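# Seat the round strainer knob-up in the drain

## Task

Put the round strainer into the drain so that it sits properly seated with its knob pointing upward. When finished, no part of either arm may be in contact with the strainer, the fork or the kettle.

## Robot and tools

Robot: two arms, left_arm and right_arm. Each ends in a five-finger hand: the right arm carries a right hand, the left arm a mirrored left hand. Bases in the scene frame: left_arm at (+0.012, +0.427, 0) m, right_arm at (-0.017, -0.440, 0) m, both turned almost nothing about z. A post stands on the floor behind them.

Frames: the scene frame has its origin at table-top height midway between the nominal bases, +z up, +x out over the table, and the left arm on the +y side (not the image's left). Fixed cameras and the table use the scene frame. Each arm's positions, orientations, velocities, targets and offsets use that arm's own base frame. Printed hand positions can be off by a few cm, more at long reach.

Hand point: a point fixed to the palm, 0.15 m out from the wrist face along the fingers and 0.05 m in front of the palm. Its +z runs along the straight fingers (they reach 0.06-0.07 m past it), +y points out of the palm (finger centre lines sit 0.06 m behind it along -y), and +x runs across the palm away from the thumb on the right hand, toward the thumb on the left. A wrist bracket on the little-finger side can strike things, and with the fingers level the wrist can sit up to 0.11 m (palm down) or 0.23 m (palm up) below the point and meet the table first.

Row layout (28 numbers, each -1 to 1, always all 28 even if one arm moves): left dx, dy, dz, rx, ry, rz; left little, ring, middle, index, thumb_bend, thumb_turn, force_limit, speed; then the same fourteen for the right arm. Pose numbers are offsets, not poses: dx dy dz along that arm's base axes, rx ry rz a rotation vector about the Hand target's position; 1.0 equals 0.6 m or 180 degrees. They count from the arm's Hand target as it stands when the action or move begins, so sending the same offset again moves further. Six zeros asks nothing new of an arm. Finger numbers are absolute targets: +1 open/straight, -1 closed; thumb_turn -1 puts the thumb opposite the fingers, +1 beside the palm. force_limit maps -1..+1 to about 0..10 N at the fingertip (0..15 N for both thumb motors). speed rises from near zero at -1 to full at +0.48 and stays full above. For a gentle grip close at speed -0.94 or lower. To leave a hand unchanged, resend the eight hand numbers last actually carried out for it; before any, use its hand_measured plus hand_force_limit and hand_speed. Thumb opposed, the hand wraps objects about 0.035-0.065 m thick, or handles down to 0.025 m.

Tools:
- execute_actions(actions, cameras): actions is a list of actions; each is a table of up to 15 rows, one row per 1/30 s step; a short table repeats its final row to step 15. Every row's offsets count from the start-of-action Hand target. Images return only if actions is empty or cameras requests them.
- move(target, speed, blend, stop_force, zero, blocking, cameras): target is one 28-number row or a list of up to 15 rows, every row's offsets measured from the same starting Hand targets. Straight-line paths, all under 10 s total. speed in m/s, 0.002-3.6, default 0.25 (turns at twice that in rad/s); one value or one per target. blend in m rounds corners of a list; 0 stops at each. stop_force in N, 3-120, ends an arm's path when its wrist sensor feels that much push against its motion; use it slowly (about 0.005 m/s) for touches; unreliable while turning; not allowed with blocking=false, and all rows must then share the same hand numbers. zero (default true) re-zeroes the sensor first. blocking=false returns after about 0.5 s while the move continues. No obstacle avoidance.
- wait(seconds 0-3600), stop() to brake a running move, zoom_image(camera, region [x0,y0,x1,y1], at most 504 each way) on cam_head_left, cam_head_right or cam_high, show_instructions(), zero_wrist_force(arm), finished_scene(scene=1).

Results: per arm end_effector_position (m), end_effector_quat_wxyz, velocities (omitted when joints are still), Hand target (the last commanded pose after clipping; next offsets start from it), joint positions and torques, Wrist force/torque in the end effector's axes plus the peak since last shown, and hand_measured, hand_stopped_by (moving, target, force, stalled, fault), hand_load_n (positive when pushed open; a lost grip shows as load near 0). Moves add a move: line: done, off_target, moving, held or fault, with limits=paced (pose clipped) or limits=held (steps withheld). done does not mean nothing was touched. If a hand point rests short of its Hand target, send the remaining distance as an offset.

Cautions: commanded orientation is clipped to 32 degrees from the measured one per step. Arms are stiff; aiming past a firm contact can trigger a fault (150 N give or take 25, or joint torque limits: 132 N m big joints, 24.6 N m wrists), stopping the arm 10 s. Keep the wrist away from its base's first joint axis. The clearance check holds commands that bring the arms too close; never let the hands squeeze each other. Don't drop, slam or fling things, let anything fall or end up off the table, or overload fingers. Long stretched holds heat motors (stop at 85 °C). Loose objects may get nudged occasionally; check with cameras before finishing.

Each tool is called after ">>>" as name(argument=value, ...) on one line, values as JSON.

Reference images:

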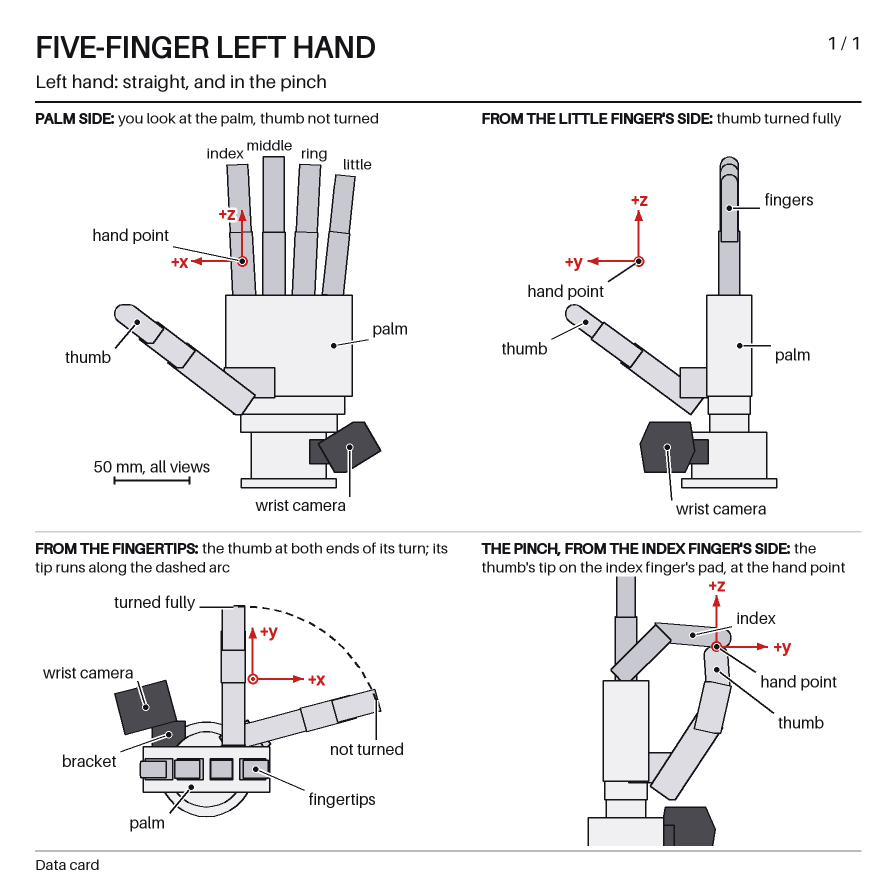

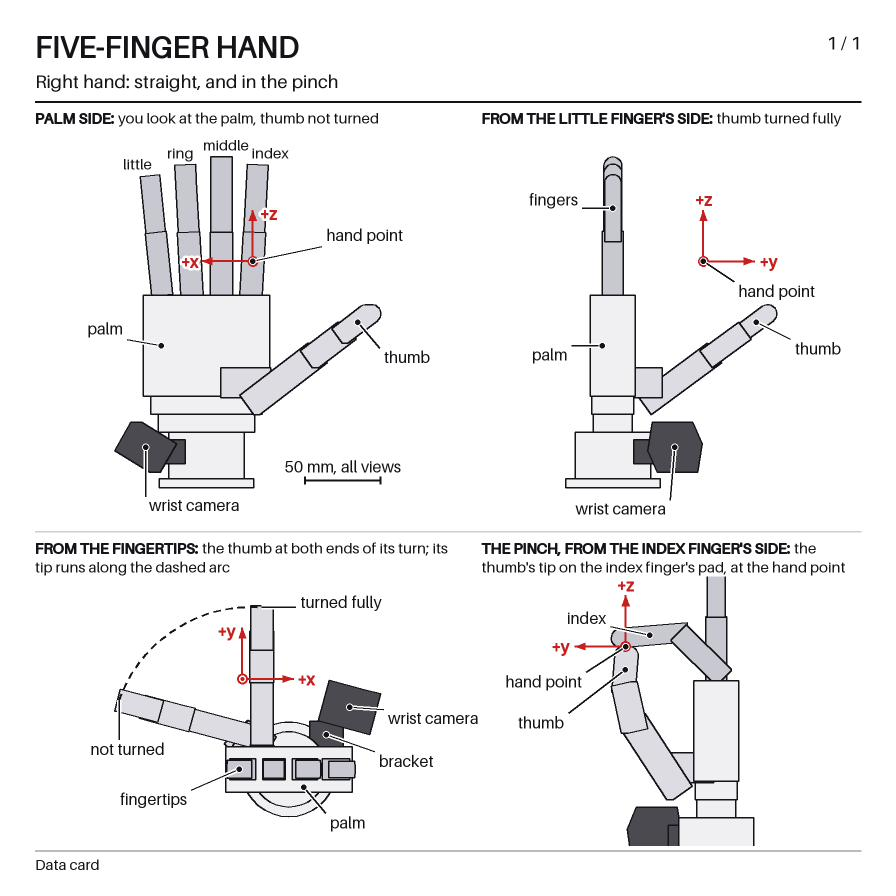

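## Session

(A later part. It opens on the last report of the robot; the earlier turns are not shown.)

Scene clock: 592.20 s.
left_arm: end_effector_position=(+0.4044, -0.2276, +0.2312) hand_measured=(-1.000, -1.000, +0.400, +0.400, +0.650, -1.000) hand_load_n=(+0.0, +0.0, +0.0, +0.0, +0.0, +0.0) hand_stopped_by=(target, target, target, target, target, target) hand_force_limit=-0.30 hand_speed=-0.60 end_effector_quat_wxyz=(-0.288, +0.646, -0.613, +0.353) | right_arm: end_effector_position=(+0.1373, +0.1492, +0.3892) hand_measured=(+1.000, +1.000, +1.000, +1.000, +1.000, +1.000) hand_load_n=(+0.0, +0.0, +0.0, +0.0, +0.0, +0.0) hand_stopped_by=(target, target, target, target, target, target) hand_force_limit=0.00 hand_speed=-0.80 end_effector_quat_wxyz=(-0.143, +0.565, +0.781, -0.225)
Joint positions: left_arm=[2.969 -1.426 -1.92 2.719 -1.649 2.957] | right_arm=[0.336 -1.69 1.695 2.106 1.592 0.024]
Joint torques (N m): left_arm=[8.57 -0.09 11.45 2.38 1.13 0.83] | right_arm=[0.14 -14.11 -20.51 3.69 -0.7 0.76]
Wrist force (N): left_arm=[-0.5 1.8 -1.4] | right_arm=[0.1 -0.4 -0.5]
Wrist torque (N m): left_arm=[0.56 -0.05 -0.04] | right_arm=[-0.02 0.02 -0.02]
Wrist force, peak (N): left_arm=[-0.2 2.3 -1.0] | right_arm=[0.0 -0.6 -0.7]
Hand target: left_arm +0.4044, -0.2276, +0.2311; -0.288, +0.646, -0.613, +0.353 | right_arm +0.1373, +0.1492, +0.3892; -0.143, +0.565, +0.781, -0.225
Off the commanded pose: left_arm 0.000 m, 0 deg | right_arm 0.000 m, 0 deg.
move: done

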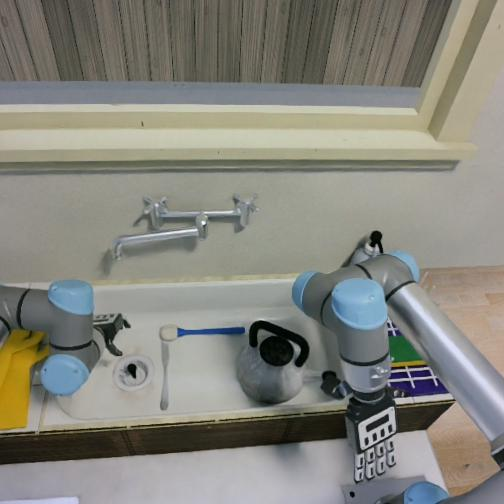

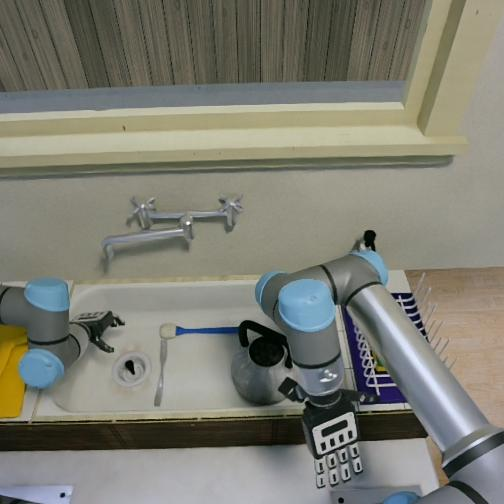

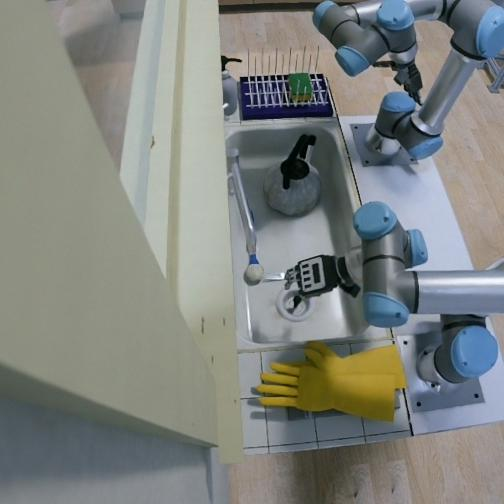

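>>> zoom_image(camera="cam_head_left", region=[95, 335, 165, 405])

>>> zoom_image(camera="cam_head_right", region=[90, 335, 160, 405])

>>> zoom_image(camera="cam_high", region=[260, 265, 330, 335])

Scaled by 7.200 from the camera's image (finer frame: 720x720).

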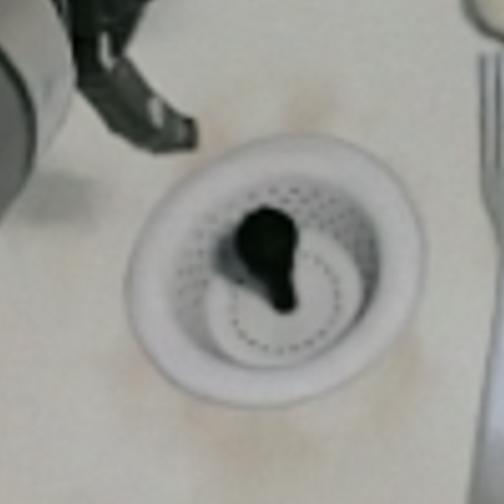

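Scaled by 7.200 from the camera's image (finer frame: 720x720).

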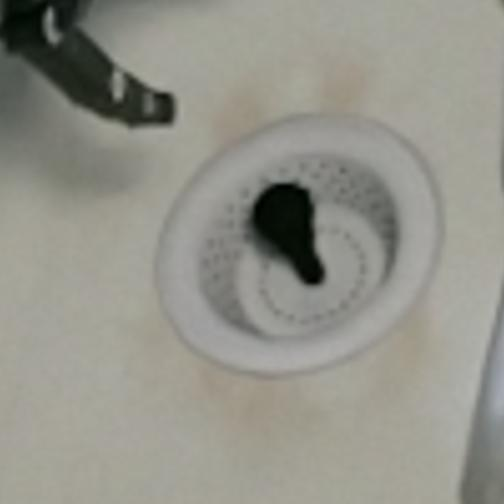

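Scaled by 7.200 from the camera's image (finer frame: 720x720).

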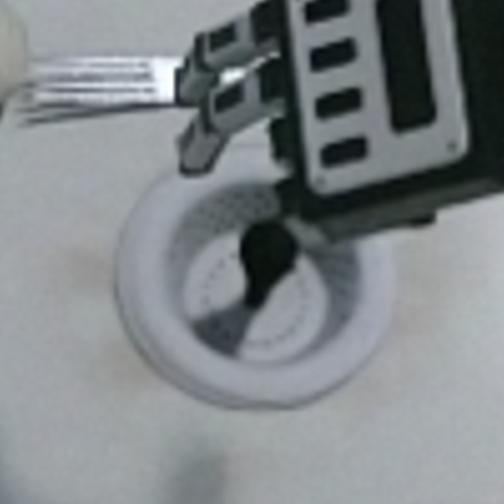

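>>> move(target=[-0.2,0,0.1,0,0,0,-1,-1,0.4,0.4,0.65,-1,-0.3,-0.6,0,0,0,0,0,0,1,1,1,1,1,1,0,-0.8], speed=0.15, cameras=["all"])

>>> zoom_image(camera="cam_high", region=[265, 275, 325, 335])

>>> zoom_image(camera="cam_head_left", region=[105, 345, 165, 405])

>>> zoom_image(camera="cam_head_right", region=[100, 340, 160, 400])

Scene clock: 601.67 s.
left_arm: end_effector_position=(+0.2844, -0.2276, +0.2912) hand_measured=(-1.000, -1.000, +0.400, +0.400, +0.650, -1.000) hand_load_n=(+0.0, +0.0, +0.0, +0.0, +0.0, +0.0) hand_stopped_by=(target, target, target, target, target, target) hand_force_limit=-0.30 hand_speed=-0.60 end_effector_quat_wxyz=(-0.288, +0.646, -0.613, +0.353) | right_arm: end_effector_position=(+0.1373, +0.1492, +0.3892) hand_measured=(+1.000, +1.000, +1.000, +1.000, +1.000, +1.000) hand_load_n=(+0.0, +0.0, +0.0, +0.0, +0.0, +0.0) hand_stopped_by=(target, target, target, target, target, target) hand_force_limit=0.00 hand_speed=-0.80 end_effector_quat_wxyz=(-0.143, +0.565, +0.781, -0.225)
Joint positions: left_arm=[2.837 -1.165 -1.952 2.479 -1.756 2.878] | right_arm=[0.336 -1.69 1.695 2.106 1.592 0.024]
Joint torques (N m): left_arm=[9.28 -4.22 23.86 1.21 0.71 1.05] | right_arm=[0.15 -13.49 -20.03 3.66 -0.74 0.79]
Wrist force (N): left_arm=[-0.3 1.7 -1.5] | right_arm=[-0.1 0.0 -0.7]
Wrist torque (N m): left_arm=[0.54 -0.09 -0.04] | right_arm=[0.05 0.05 -0.02]
Wrist force, peak (N): left_arm=[-0.2 2.2 -2.6] | right_arm=[0.1 -0.5 -0.7]
Hand target: left_arm +0.2844, -0.2276, +0.2911; -0.288, +0.646, -0.613, +0.353 | right_arm +0.1373, +0.1492, +0.3892; -0.143, +0.565, +0.781, -0.225
Off the commanded pose: left_arm 0.000 m, 0 deg | right_arm 0.000 m, 0 deg.
move: done

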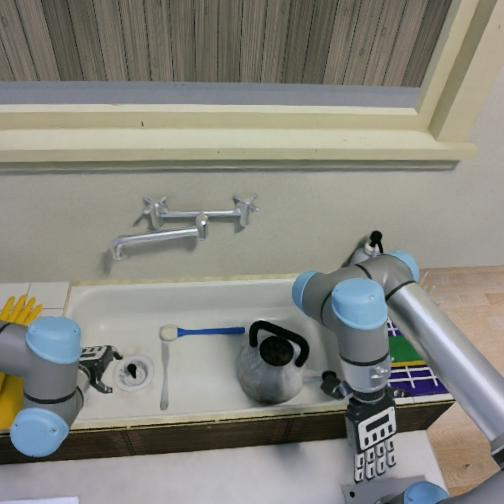

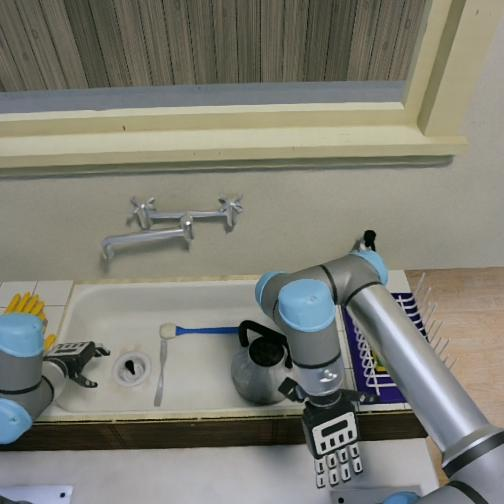

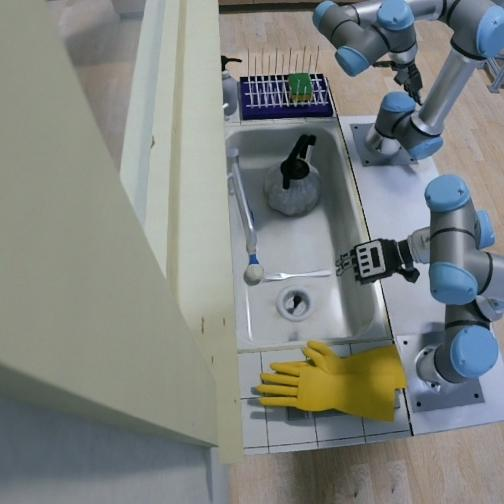

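Scaled by 8.400 from the camera's image (finer frame: 720x720).

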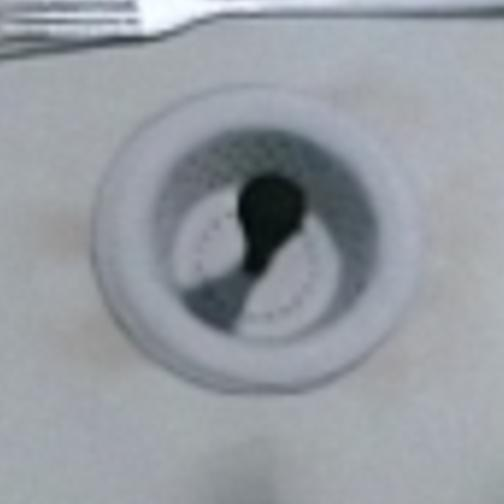

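Scaled by 8.400 from the camera's image (finer frame: 720x720).

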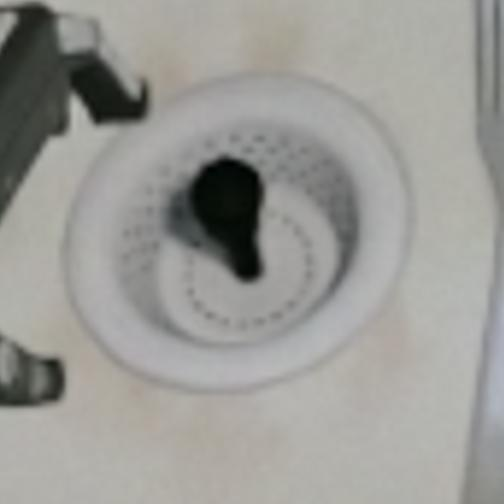

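Scaled by 8.400 from the camera's image (finer frame: 720x720).

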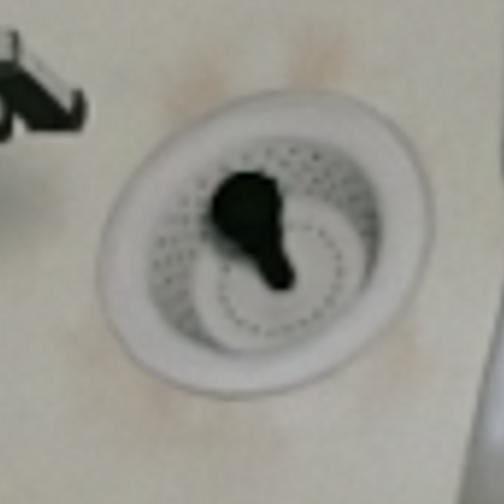

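>>> zoom_image(camera="cam_high", region=[274, 283, 318, 327])

>>> zoom_image(camera="cam_head_left", region=[110, 350, 156, 396])

Scaled by 11.455 from the camera's image (finer frame: 720x720).

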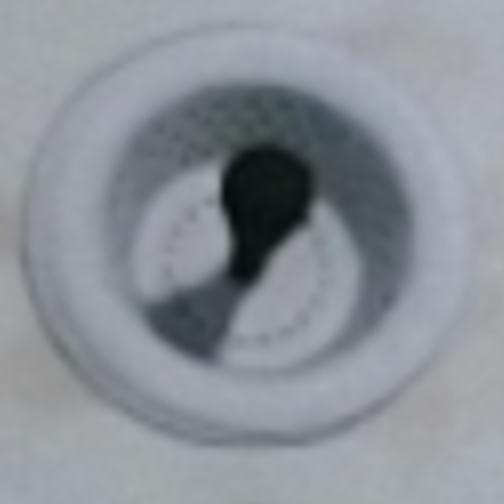

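Scaled by 10.957 from the camera's image (finer frame: 720x720).

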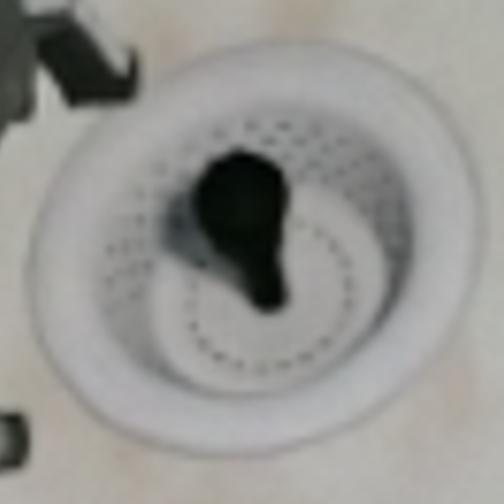

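>>> zoom_image(camera="cam_high", region=[272, 300, 302, 330])

>>> zoom_image(camera="cam_high", region=[290, 280, 320, 310])

>>> zoom_image(camera="cam_head_left", region=[108, 348, 138, 378])

>>> zoom_image(camera="cam_head_left", region=[128, 370, 158, 400])

Scaled by 16.800 from the camera's image (finer frame: 720x720).

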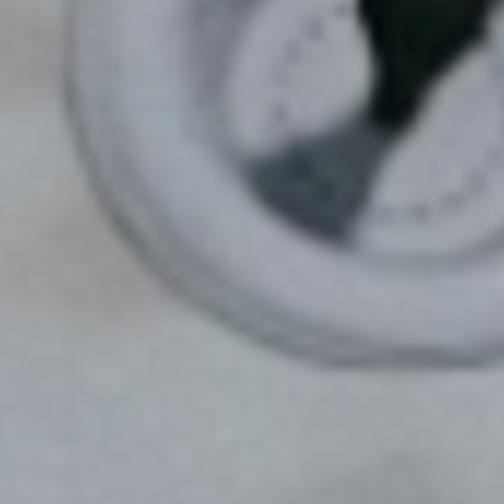

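Scaled by 16.800 from the camera's image (finer frame: 720x720).

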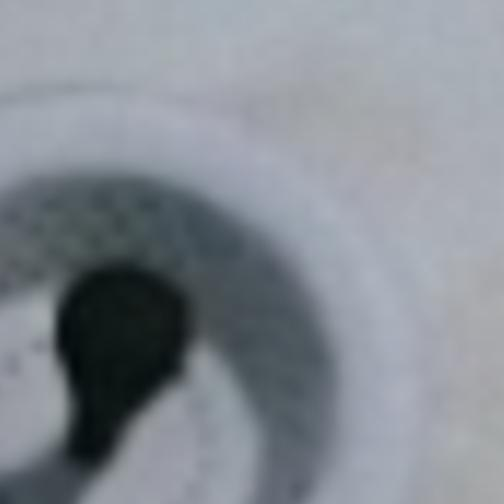

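Scaled by 16.800 from the camera's image (finer frame: 720x720).

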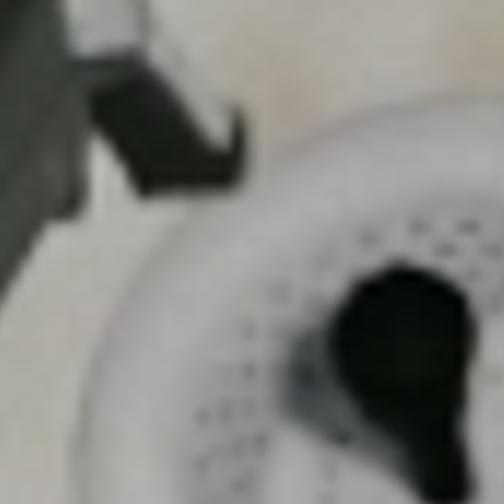

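Scaled by 16.800 from the camera's image (finer frame: 720x720).

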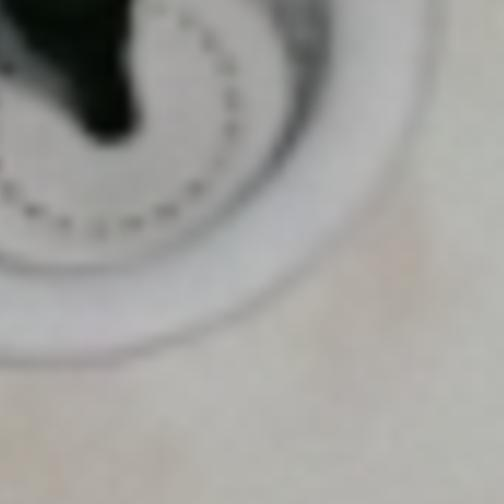

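>>> move(target=[[0,0,0,0.0323,0.1330,-0.0068,-1,-1,-0.4,-0.4,1,-1,0,-0.2,0,0,0,0,0,0,1,1,1,1,1,1,0,-0.8],[0.1877,0.001,-0.2018,0.0323,0.1330,-0.0068,-1,-1,-0.4,-0.4,1,-1,0,-0.2,0,0,0,0,0,0,1,1,1,1,1,1,0,-0.8]], speed=[0.25,0.12], cameras=["all"])

>>> zoom_image(camera="cam_head_left", region=[80, 310, 170, 400])

>>> zoom_image(camera="cam_high", region=[260, 250, 350, 340])

Scene clock: 690.43 s.
left_arm: end_effector_position=(+0.3971, -0.2270, +0.1701) hand_measured=(-1.000, -1.000, -0.400, -0.400, +1.000, -1.000) hand_load_n=(+0.0, +0.0, +0.0, +0.0, -0.5, +0.0) hand_stopped_by=(target, target, target, target, target, target) hand_force_limit=0.00 hand_speed=-0.20 end_effector_quat_wxyz=(-0.183, +0.683, -0.683, +0.183) | right_arm: end_effector_position=(+0.1373, +0.1492, +0.3892) hand_measured=(+1.000, +1.000, +1.000, +1.000, +1.000, +1.000) hand_load_n=(+0.0, +0.0, -0.5, +0.0, +0.0, +0.0) hand_stopped_by=(target, target, target, target, target, target) hand_force_limit=0.00 hand_speed=-0.80 end_effector_quat_wxyz=(-0.143, +0.565, +0.781, -0.225)
Joint positions: left_arm=[2.957 -1.728 -1.715 2.389 -1.662 2.981] | right_arm=[0.336 -1.69 1.695 2.106 1.592 0.024]
Joint torques (N m): left_arm=[-11.49 32.15 13.33 -3.48 -1.49 -1.58] | right_arm=[0.26 -13.25 -20.94 3.7 -0.67 0.91]
Wrist force (N): left_arm=[0.1 1.4 -1.4] | right_arm=[-0.1 -0.4 -0.5]
Wrist torque (N m): left_arm=[0.41 -0.15 -0.03] | right_arm=[-0.03 0.05 -0.03]
Wrist force, peak (N): left_arm=[0.3 2.3 -2.4] | right_arm=[0.1 -0.6 -0.6]
Hand target: left_arm +0.3970, -0.2270, +0.1700; -0.183, +0.683, -0.683, +0.183 | right_arm +0.1373, +0.1492, +0.3892; -0.143, +0.565, +0.781, -0.225
Off the commanded pose: left_arm 0.000 m, 0 deg | right_arm 0.000 m, 0 deg.
move: done

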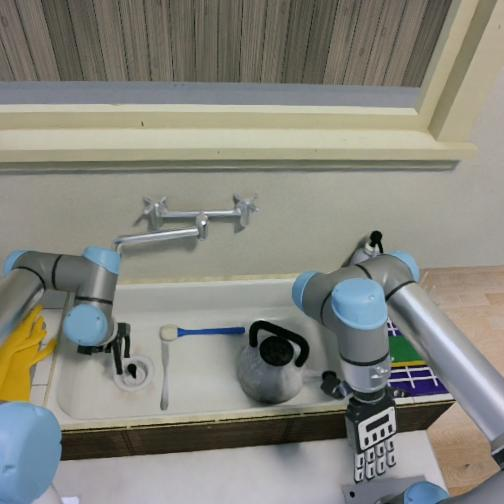

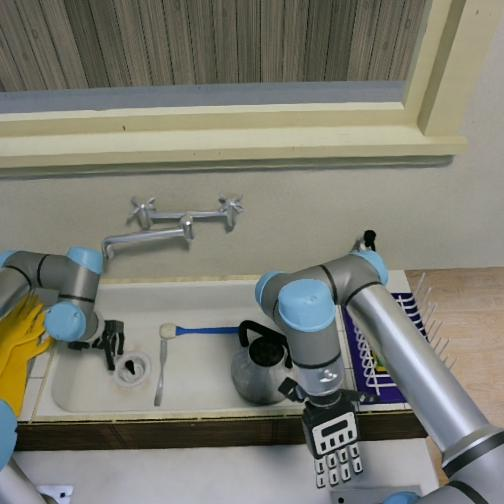

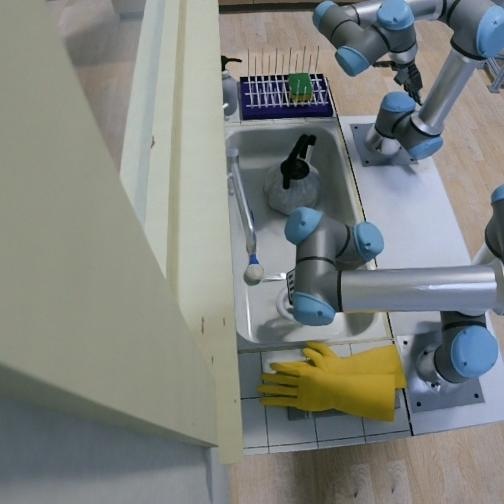

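Scaled by 5.600 from the camera's image (finer frame: 720x720).

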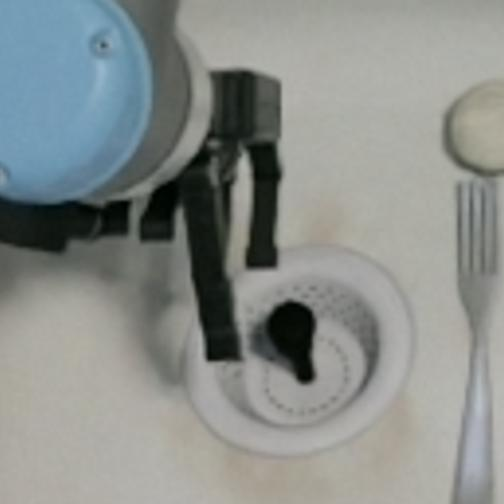

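Scaled by 5.600 from the camera's image (finer frame: 720x720).

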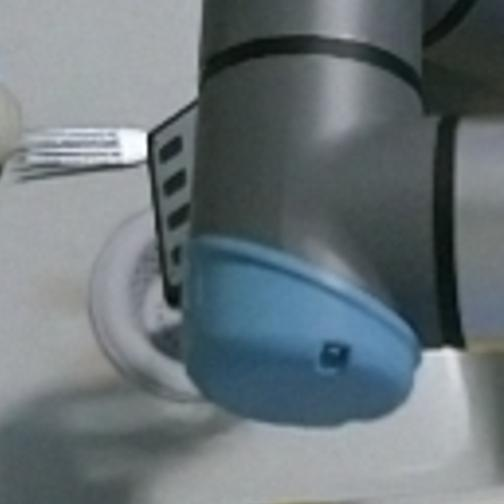

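>>> move(target=[0,-0.01,-0.095,0,0,0,-1,-1,-0.4,-0.4,1,-1,0,-0.2,0,0,0,0,0,0,1,1,1,1,1,1,0,-0.8], speed=0.05, cameras=["all"])

>>> zoom_image(camera="cam_head_left", region=[95, 325, 165, 395])

>>> zoom_image(camera="cam_head_right", region=[90, 325, 160, 395])

Scene clock: 701.33 s.
left_arm: end_effector_position=(+0.3969, -0.2330, +0.1128) hand_measured=(-1.000, -1.000, -0.400, -0.400, +1.000, -1.000) hand_load_n=(+0.0, +0.0, +0.0, +0.0, +0.0, +0.0) hand_stopped_by=(target, target, target, target, target, target) hand_force_limit=0.00 hand_speed=-0.20 end_effector_quat_wxyz=(-0.183, +0.683, -0.683, +0.183) | right_arm: end_effector_position=(+0.1373, +0.1492, +0.3892) hand_measured=(+1.000, +1.000, +1.000, +1.000, +1.000, +1.000) hand_load_n=(+0.0, +0.0, +0.0, +0.0, -0.5, +0.0) hand_stopped_by=(target, target, target, target, target, target) hand_force_limit=0.00 hand_speed=-0.80 end_effector_quat_wxyz=(-0.143, +0.565, +0.781, -0.225)
Joint positions: left_arm=[2.941 -1.785 -1.802 2.531 -1.67 2.966] | right_arm=[0.336 -1.69 1.695 2.106 1.592 0.024]
Joint torques (N m): left_arm=[1.04 38.51 31.35 -3.93 -0.31 0.36] | right_arm=[-0.39 -13.42 -21.68 3.73 -0.74 0.63]
Wrist force (N): left_arm=[0.3 1.3 -1.5] | right_arm=[-0.1 -0.3 -0.5]
Wrist torque (N m): left_arm=[0.39 -0.18 0.04] | right_arm=[-0.01 0.04 -0.02]
Wrist force, peak (N): left_arm=[0.2 1.4 -1.7] | right_arm=[0.0 -0.6 -0.9]
Hand target: left_arm +0.3970, -0.2330, +0.1130; -0.183, +0.683, -0.683, +0.183 | right_arm +0.1373, +0.1492, +0.3892; -0.143, +0.565, +0.781, -0.225
Off the commanded pose: left_arm 0.000 m, 0 deg | right_arm 0.000 m, 0 deg.
move: done

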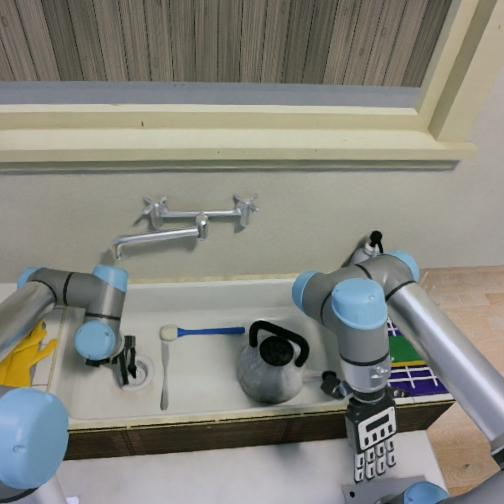

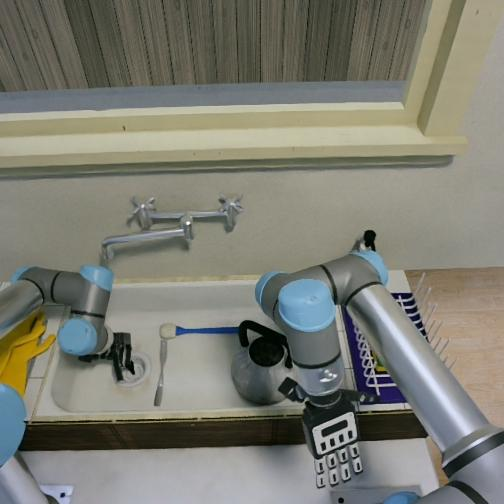

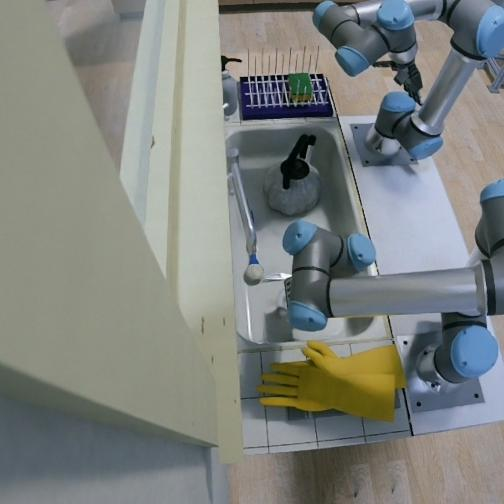

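Scaled by 7.200 from the camera's image (finer frame: 720x720).

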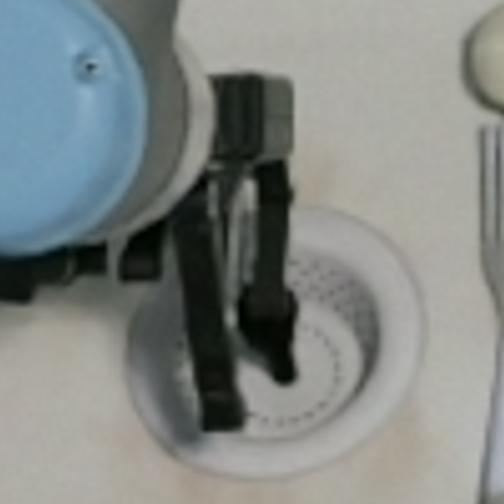

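Scaled by 7.200 from the camera's image (finer frame: 720x720).

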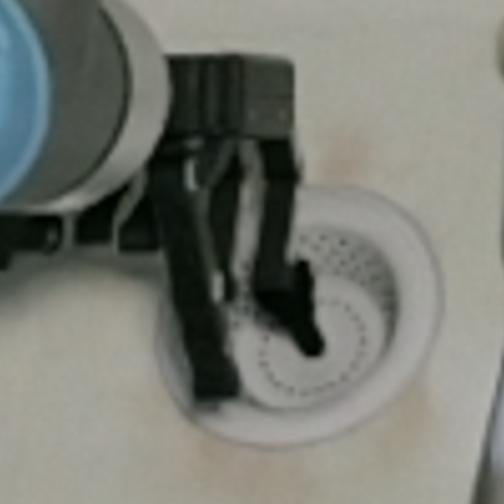

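>>> zoom_image(camera="cam_head_left", region=[115, 345, 150, 380])

>>> zoom_image(camera="cam_head_right", region=[112, 343, 147, 378])

Scaled by 14.400 from the camera's image (finer frame: 720x720).

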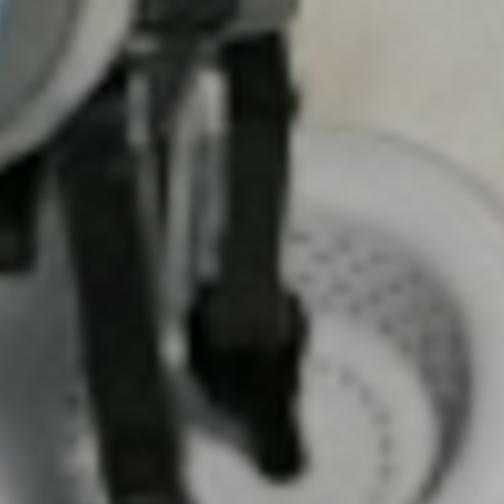

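Scaled by 14.400 from the camera's image (finer frame: 720x720).

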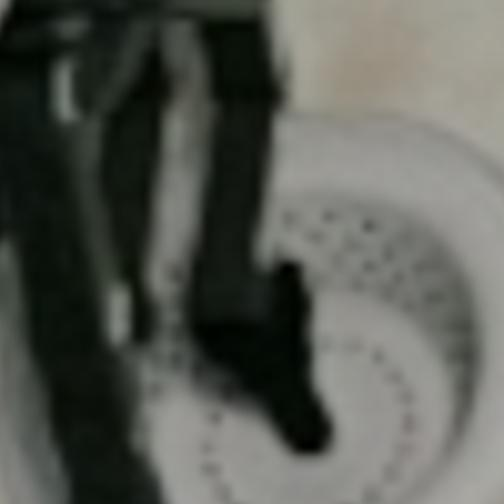

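>>> move(target=[[0,-0.006,-0.008,0,0,0,-1,-1,-0.4,-0.4,1,-1,0,-0.2,0,0,0,0,0,0,1,1,1,1,1,1,0,-0.8],[0,-0.006,-0.06,0,0,0,-1,-1,-0.4,-0.4,1,-1,0,-0.2,0,0,0,0,0,0,1,1,1,1,1,1,0,-0.8]], speed=[0.02,0.008], stop_force=5, cameras=["cam_head_left","cam_head_right"])

>>> zoom_image(camera="cam_head_left", region=[110, 350, 156, 396])

>>> zoom_image(camera="cam_head_right", region=[105, 345, 155, 395])

Scene clock: 720.03 s.
left_arm: end_effector_position=(+0.3970, -0.2366, +0.0798) hand_measured=(-1.000, -1.000, -0.400, -0.400, +1.000, -1.000) hand_load_n=(+0.0, +0.0, -2.0, -0.5, +0.0, +0.0) hand_stopped_by=(target, target, target, target, target, target) hand_force_limit=0.00 hand_speed=-0.20 end_effector_quat_wxyz=(-0.183, +0.683, -0.683, +0.183) | right_arm: end_effector_position=(+0.1373, +0.1492, +0.3892) hand_measured=(+1.000, +1.000, +1.000, +1.000, +1.000, +1.000) hand_load_n=(+0.0, +0.0, +0.0, +0.0, +0.0, +0.0) hand_stopped_by=(target, target, target, target, target, target) hand_force_limit=0.00 hand_speed=-0.80 end_effector_quat_wxyz=(-0.143, +0.565, +0.781, -0.225)
Joint positions: left_arm=[2.931 -1.828 -1.843 2.614 -1.675 2.958] | right_arm=[0.336 -1.69 1.695 2.106 1.592 0.024]
Joint torques (N m): left_arm=[7.88 37.49 29.45 -3.2 1.14 1.33] | right_arm=[-0.19 -13.26 -21.5 3.76 -0.76 0.94]
Wrist force (N): left_arm=[0.8 -0.3 -4.8] | right_arm=[0.2 -0.2 -0.7]
Wrist torque (N m): left_arm=[0.48 -0.28 0.07] | right_arm=[0.02 0.00 -0.01]
Wrist force, peak (N): left_arm=[1.4 -6.4 -7.4] | right_arm=[0.0 -0.5 -0.9]
Hand target: left_arm +0.3970, -0.2366, +0.0798; -0.183, +0.683, -0.683, +0.183 (not the last commanded pose) | right_arm +0.1373, +0.1492, +0.3892; -0.143, +0.565, +0.781, -0.225
Off the commanded pose: left_arm 0.003 m, 0 deg | right_arm 0.000 m, 0 deg.
move: contact (left_arm); path passed 1 of 2 targets

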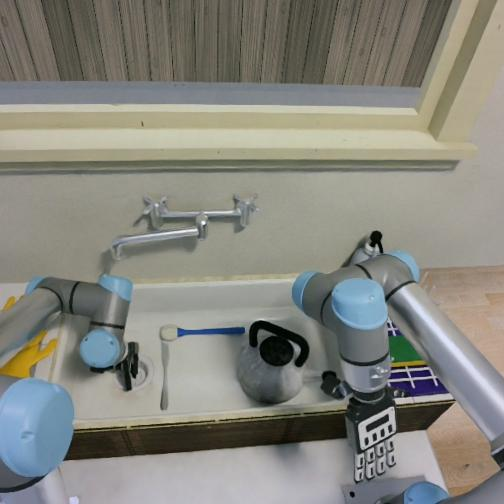

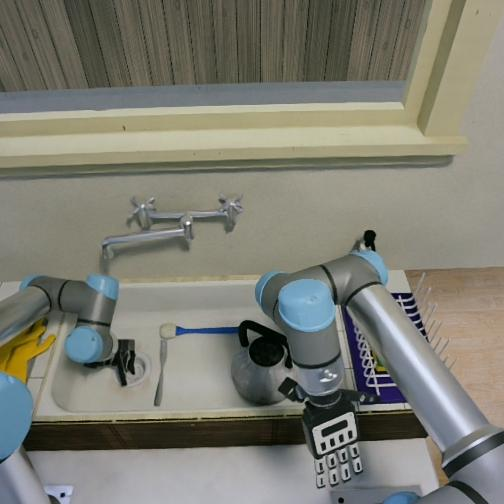

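Scaled by 10.957 from the camera's image (finer frame: 720x720).

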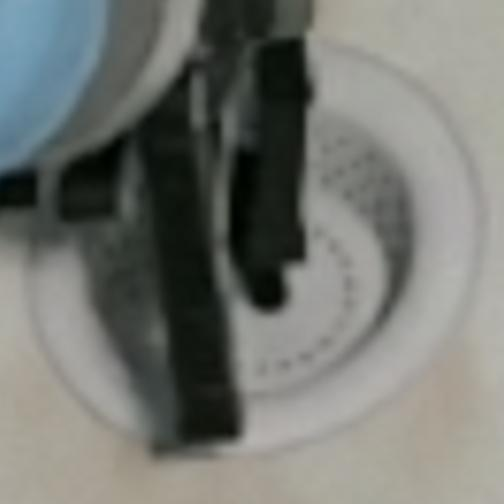

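Scaled by 10.080 from the camera's image (finer frame: 720x720).

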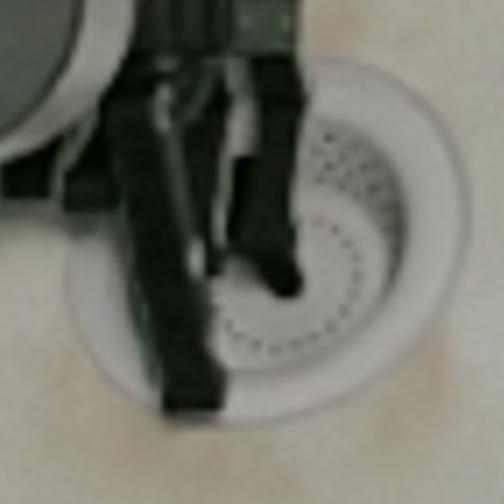

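>>> move(target=[[0,0,0.06,0,0,0,-1,-1,-0.4,-0.4,1,-1,0,-0.2,0,0,0,0,0,0,1,1,1,1,1,1,0,-0.8],[0,0,0.2,0,0,0,-1,-1,-0.4,-0.4,1,-1,0,-0.2,0,0,0,0,0,0,1,1,1,1,1,1,0,-0.8],[-0.26,0,0.3,0,0,0,-1,-1,-0.4,-0.4,1,-1,0,-0.2,0,0,0,0,0,0,1,1,1,1,1,1,0,-0.8]], speed=[0.03,0.1,0.2], blend=[0.01,0.02,0], cameras=["all"])

>>> zoom_image(camera="cam_high", region=[274, 283, 318, 327])

>>> zoom_image(camera="cam_head_left", region=[110, 350, 156, 396])

>>> zoom_image(camera="cam_high", region=[272, 300, 302, 330])

Scene clock: 730.80 s.
left_arm: end_effector_position=(+0.2410, -0.2366, +0.2598) hand_measured=(-1.000, -1.000, -0.400, -0.400, +1.000, -1.000) hand_load_n=(+0.0, +0.0, +0.0, +0.0, +0.0, +0.0) hand_stopped_by=(target, target, target, target, target, target) hand_force_limit=0.00 hand_speed=-0.20 end_effector_quat_wxyz=(-0.183, +0.683, -0.683, +0.183) | right_arm: end_effector_position=(+0.1373, +0.1492, +0.3892) hand_measured=(+1.000, +1.000, +1.000, +1.000, +1.000, +1.000) hand_load_n=(+0.0, +0.0, +0.0, +0.0, -0.5, +0.0) hand_stopped_by=(target, target, target, target, target, target) hand_force_limit=0.00 hand_speed=-0.80 end_effector_quat_wxyz=(-0.143, +0.565, +0.781, -0.225)
Joint positions: left_arm=[2.782 -1.396 -1.815 2.136 -1.747 2.826] | right_arm=[0.336 -1.69 1.695 2.106 1.592 0.024]
Joint torques (N m): left_arm=[7.14 9.51 34.15 0.71 1.12 0.56] | right_arm=[-0.28 -13.72 -22.37 3.76 -0.87 0.85]
Wrist force (N): left_arm=[0.2 1.5 -1.5] | right_arm=[0.0 -0.4 -0.7]
Wrist torque (N m): left_arm=[0.45 -0.14 -0.04] | right_arm=[-0.01 0.04 -0.02]
Wrist force, peak (N): left_arm=[0.7 -0.2 -5.3] | right_arm=[0.2 -0.4 -0.8]
Hand target: left_arm +0.2410, -0.2366, +0.2598; -0.183, +0.683, -0.683, +0.183 | right_arm +0.1373, +0.1492, +0.3892; -0.143, +0.565, +0.781, -0.225
Off the commanded pose: left_arm 0.000 m, 0 deg | right_arm 0.000 m, 0 deg.
move: done

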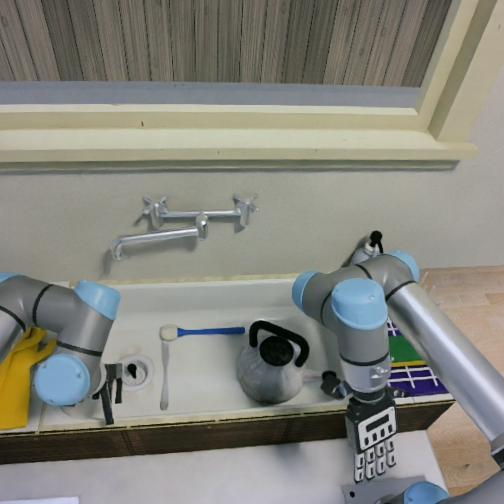

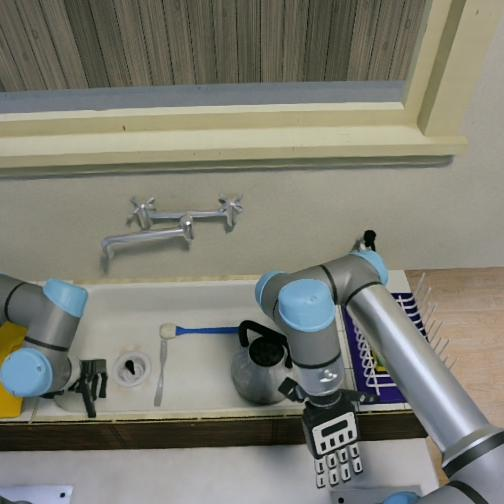

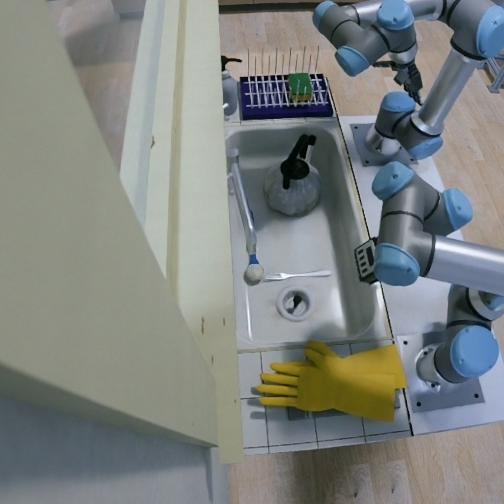

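Scaled by 11.455 from the camera's image (finer frame: 720x720).

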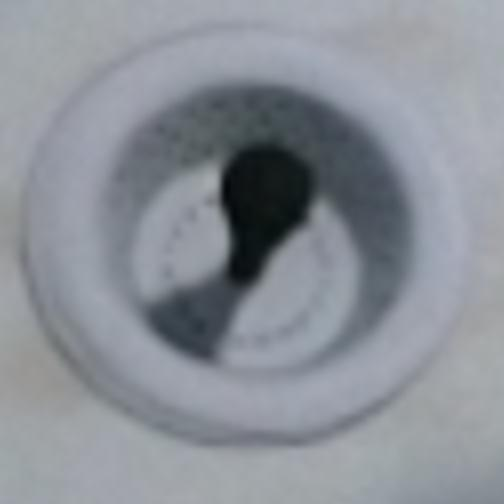

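Scaled by 10.957 from the camera's image (finer frame: 720x720).

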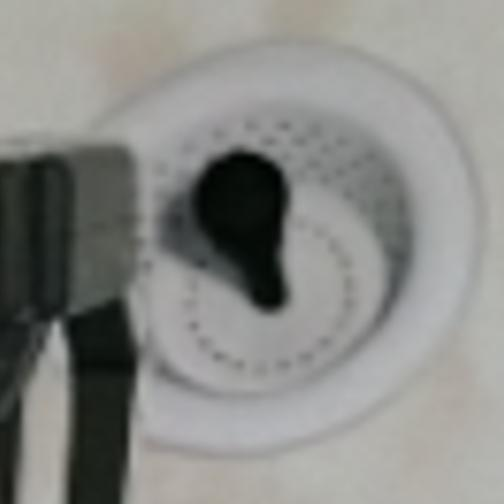

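Scaled by 16.800 from the camera's image (finer frame: 720x720).

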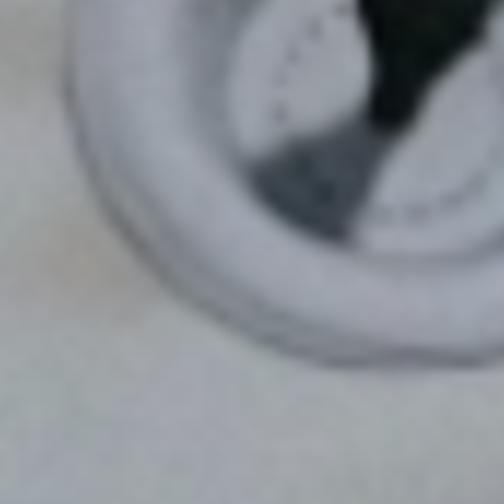

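>>> finished_scene()

The scene is finished: the task was done.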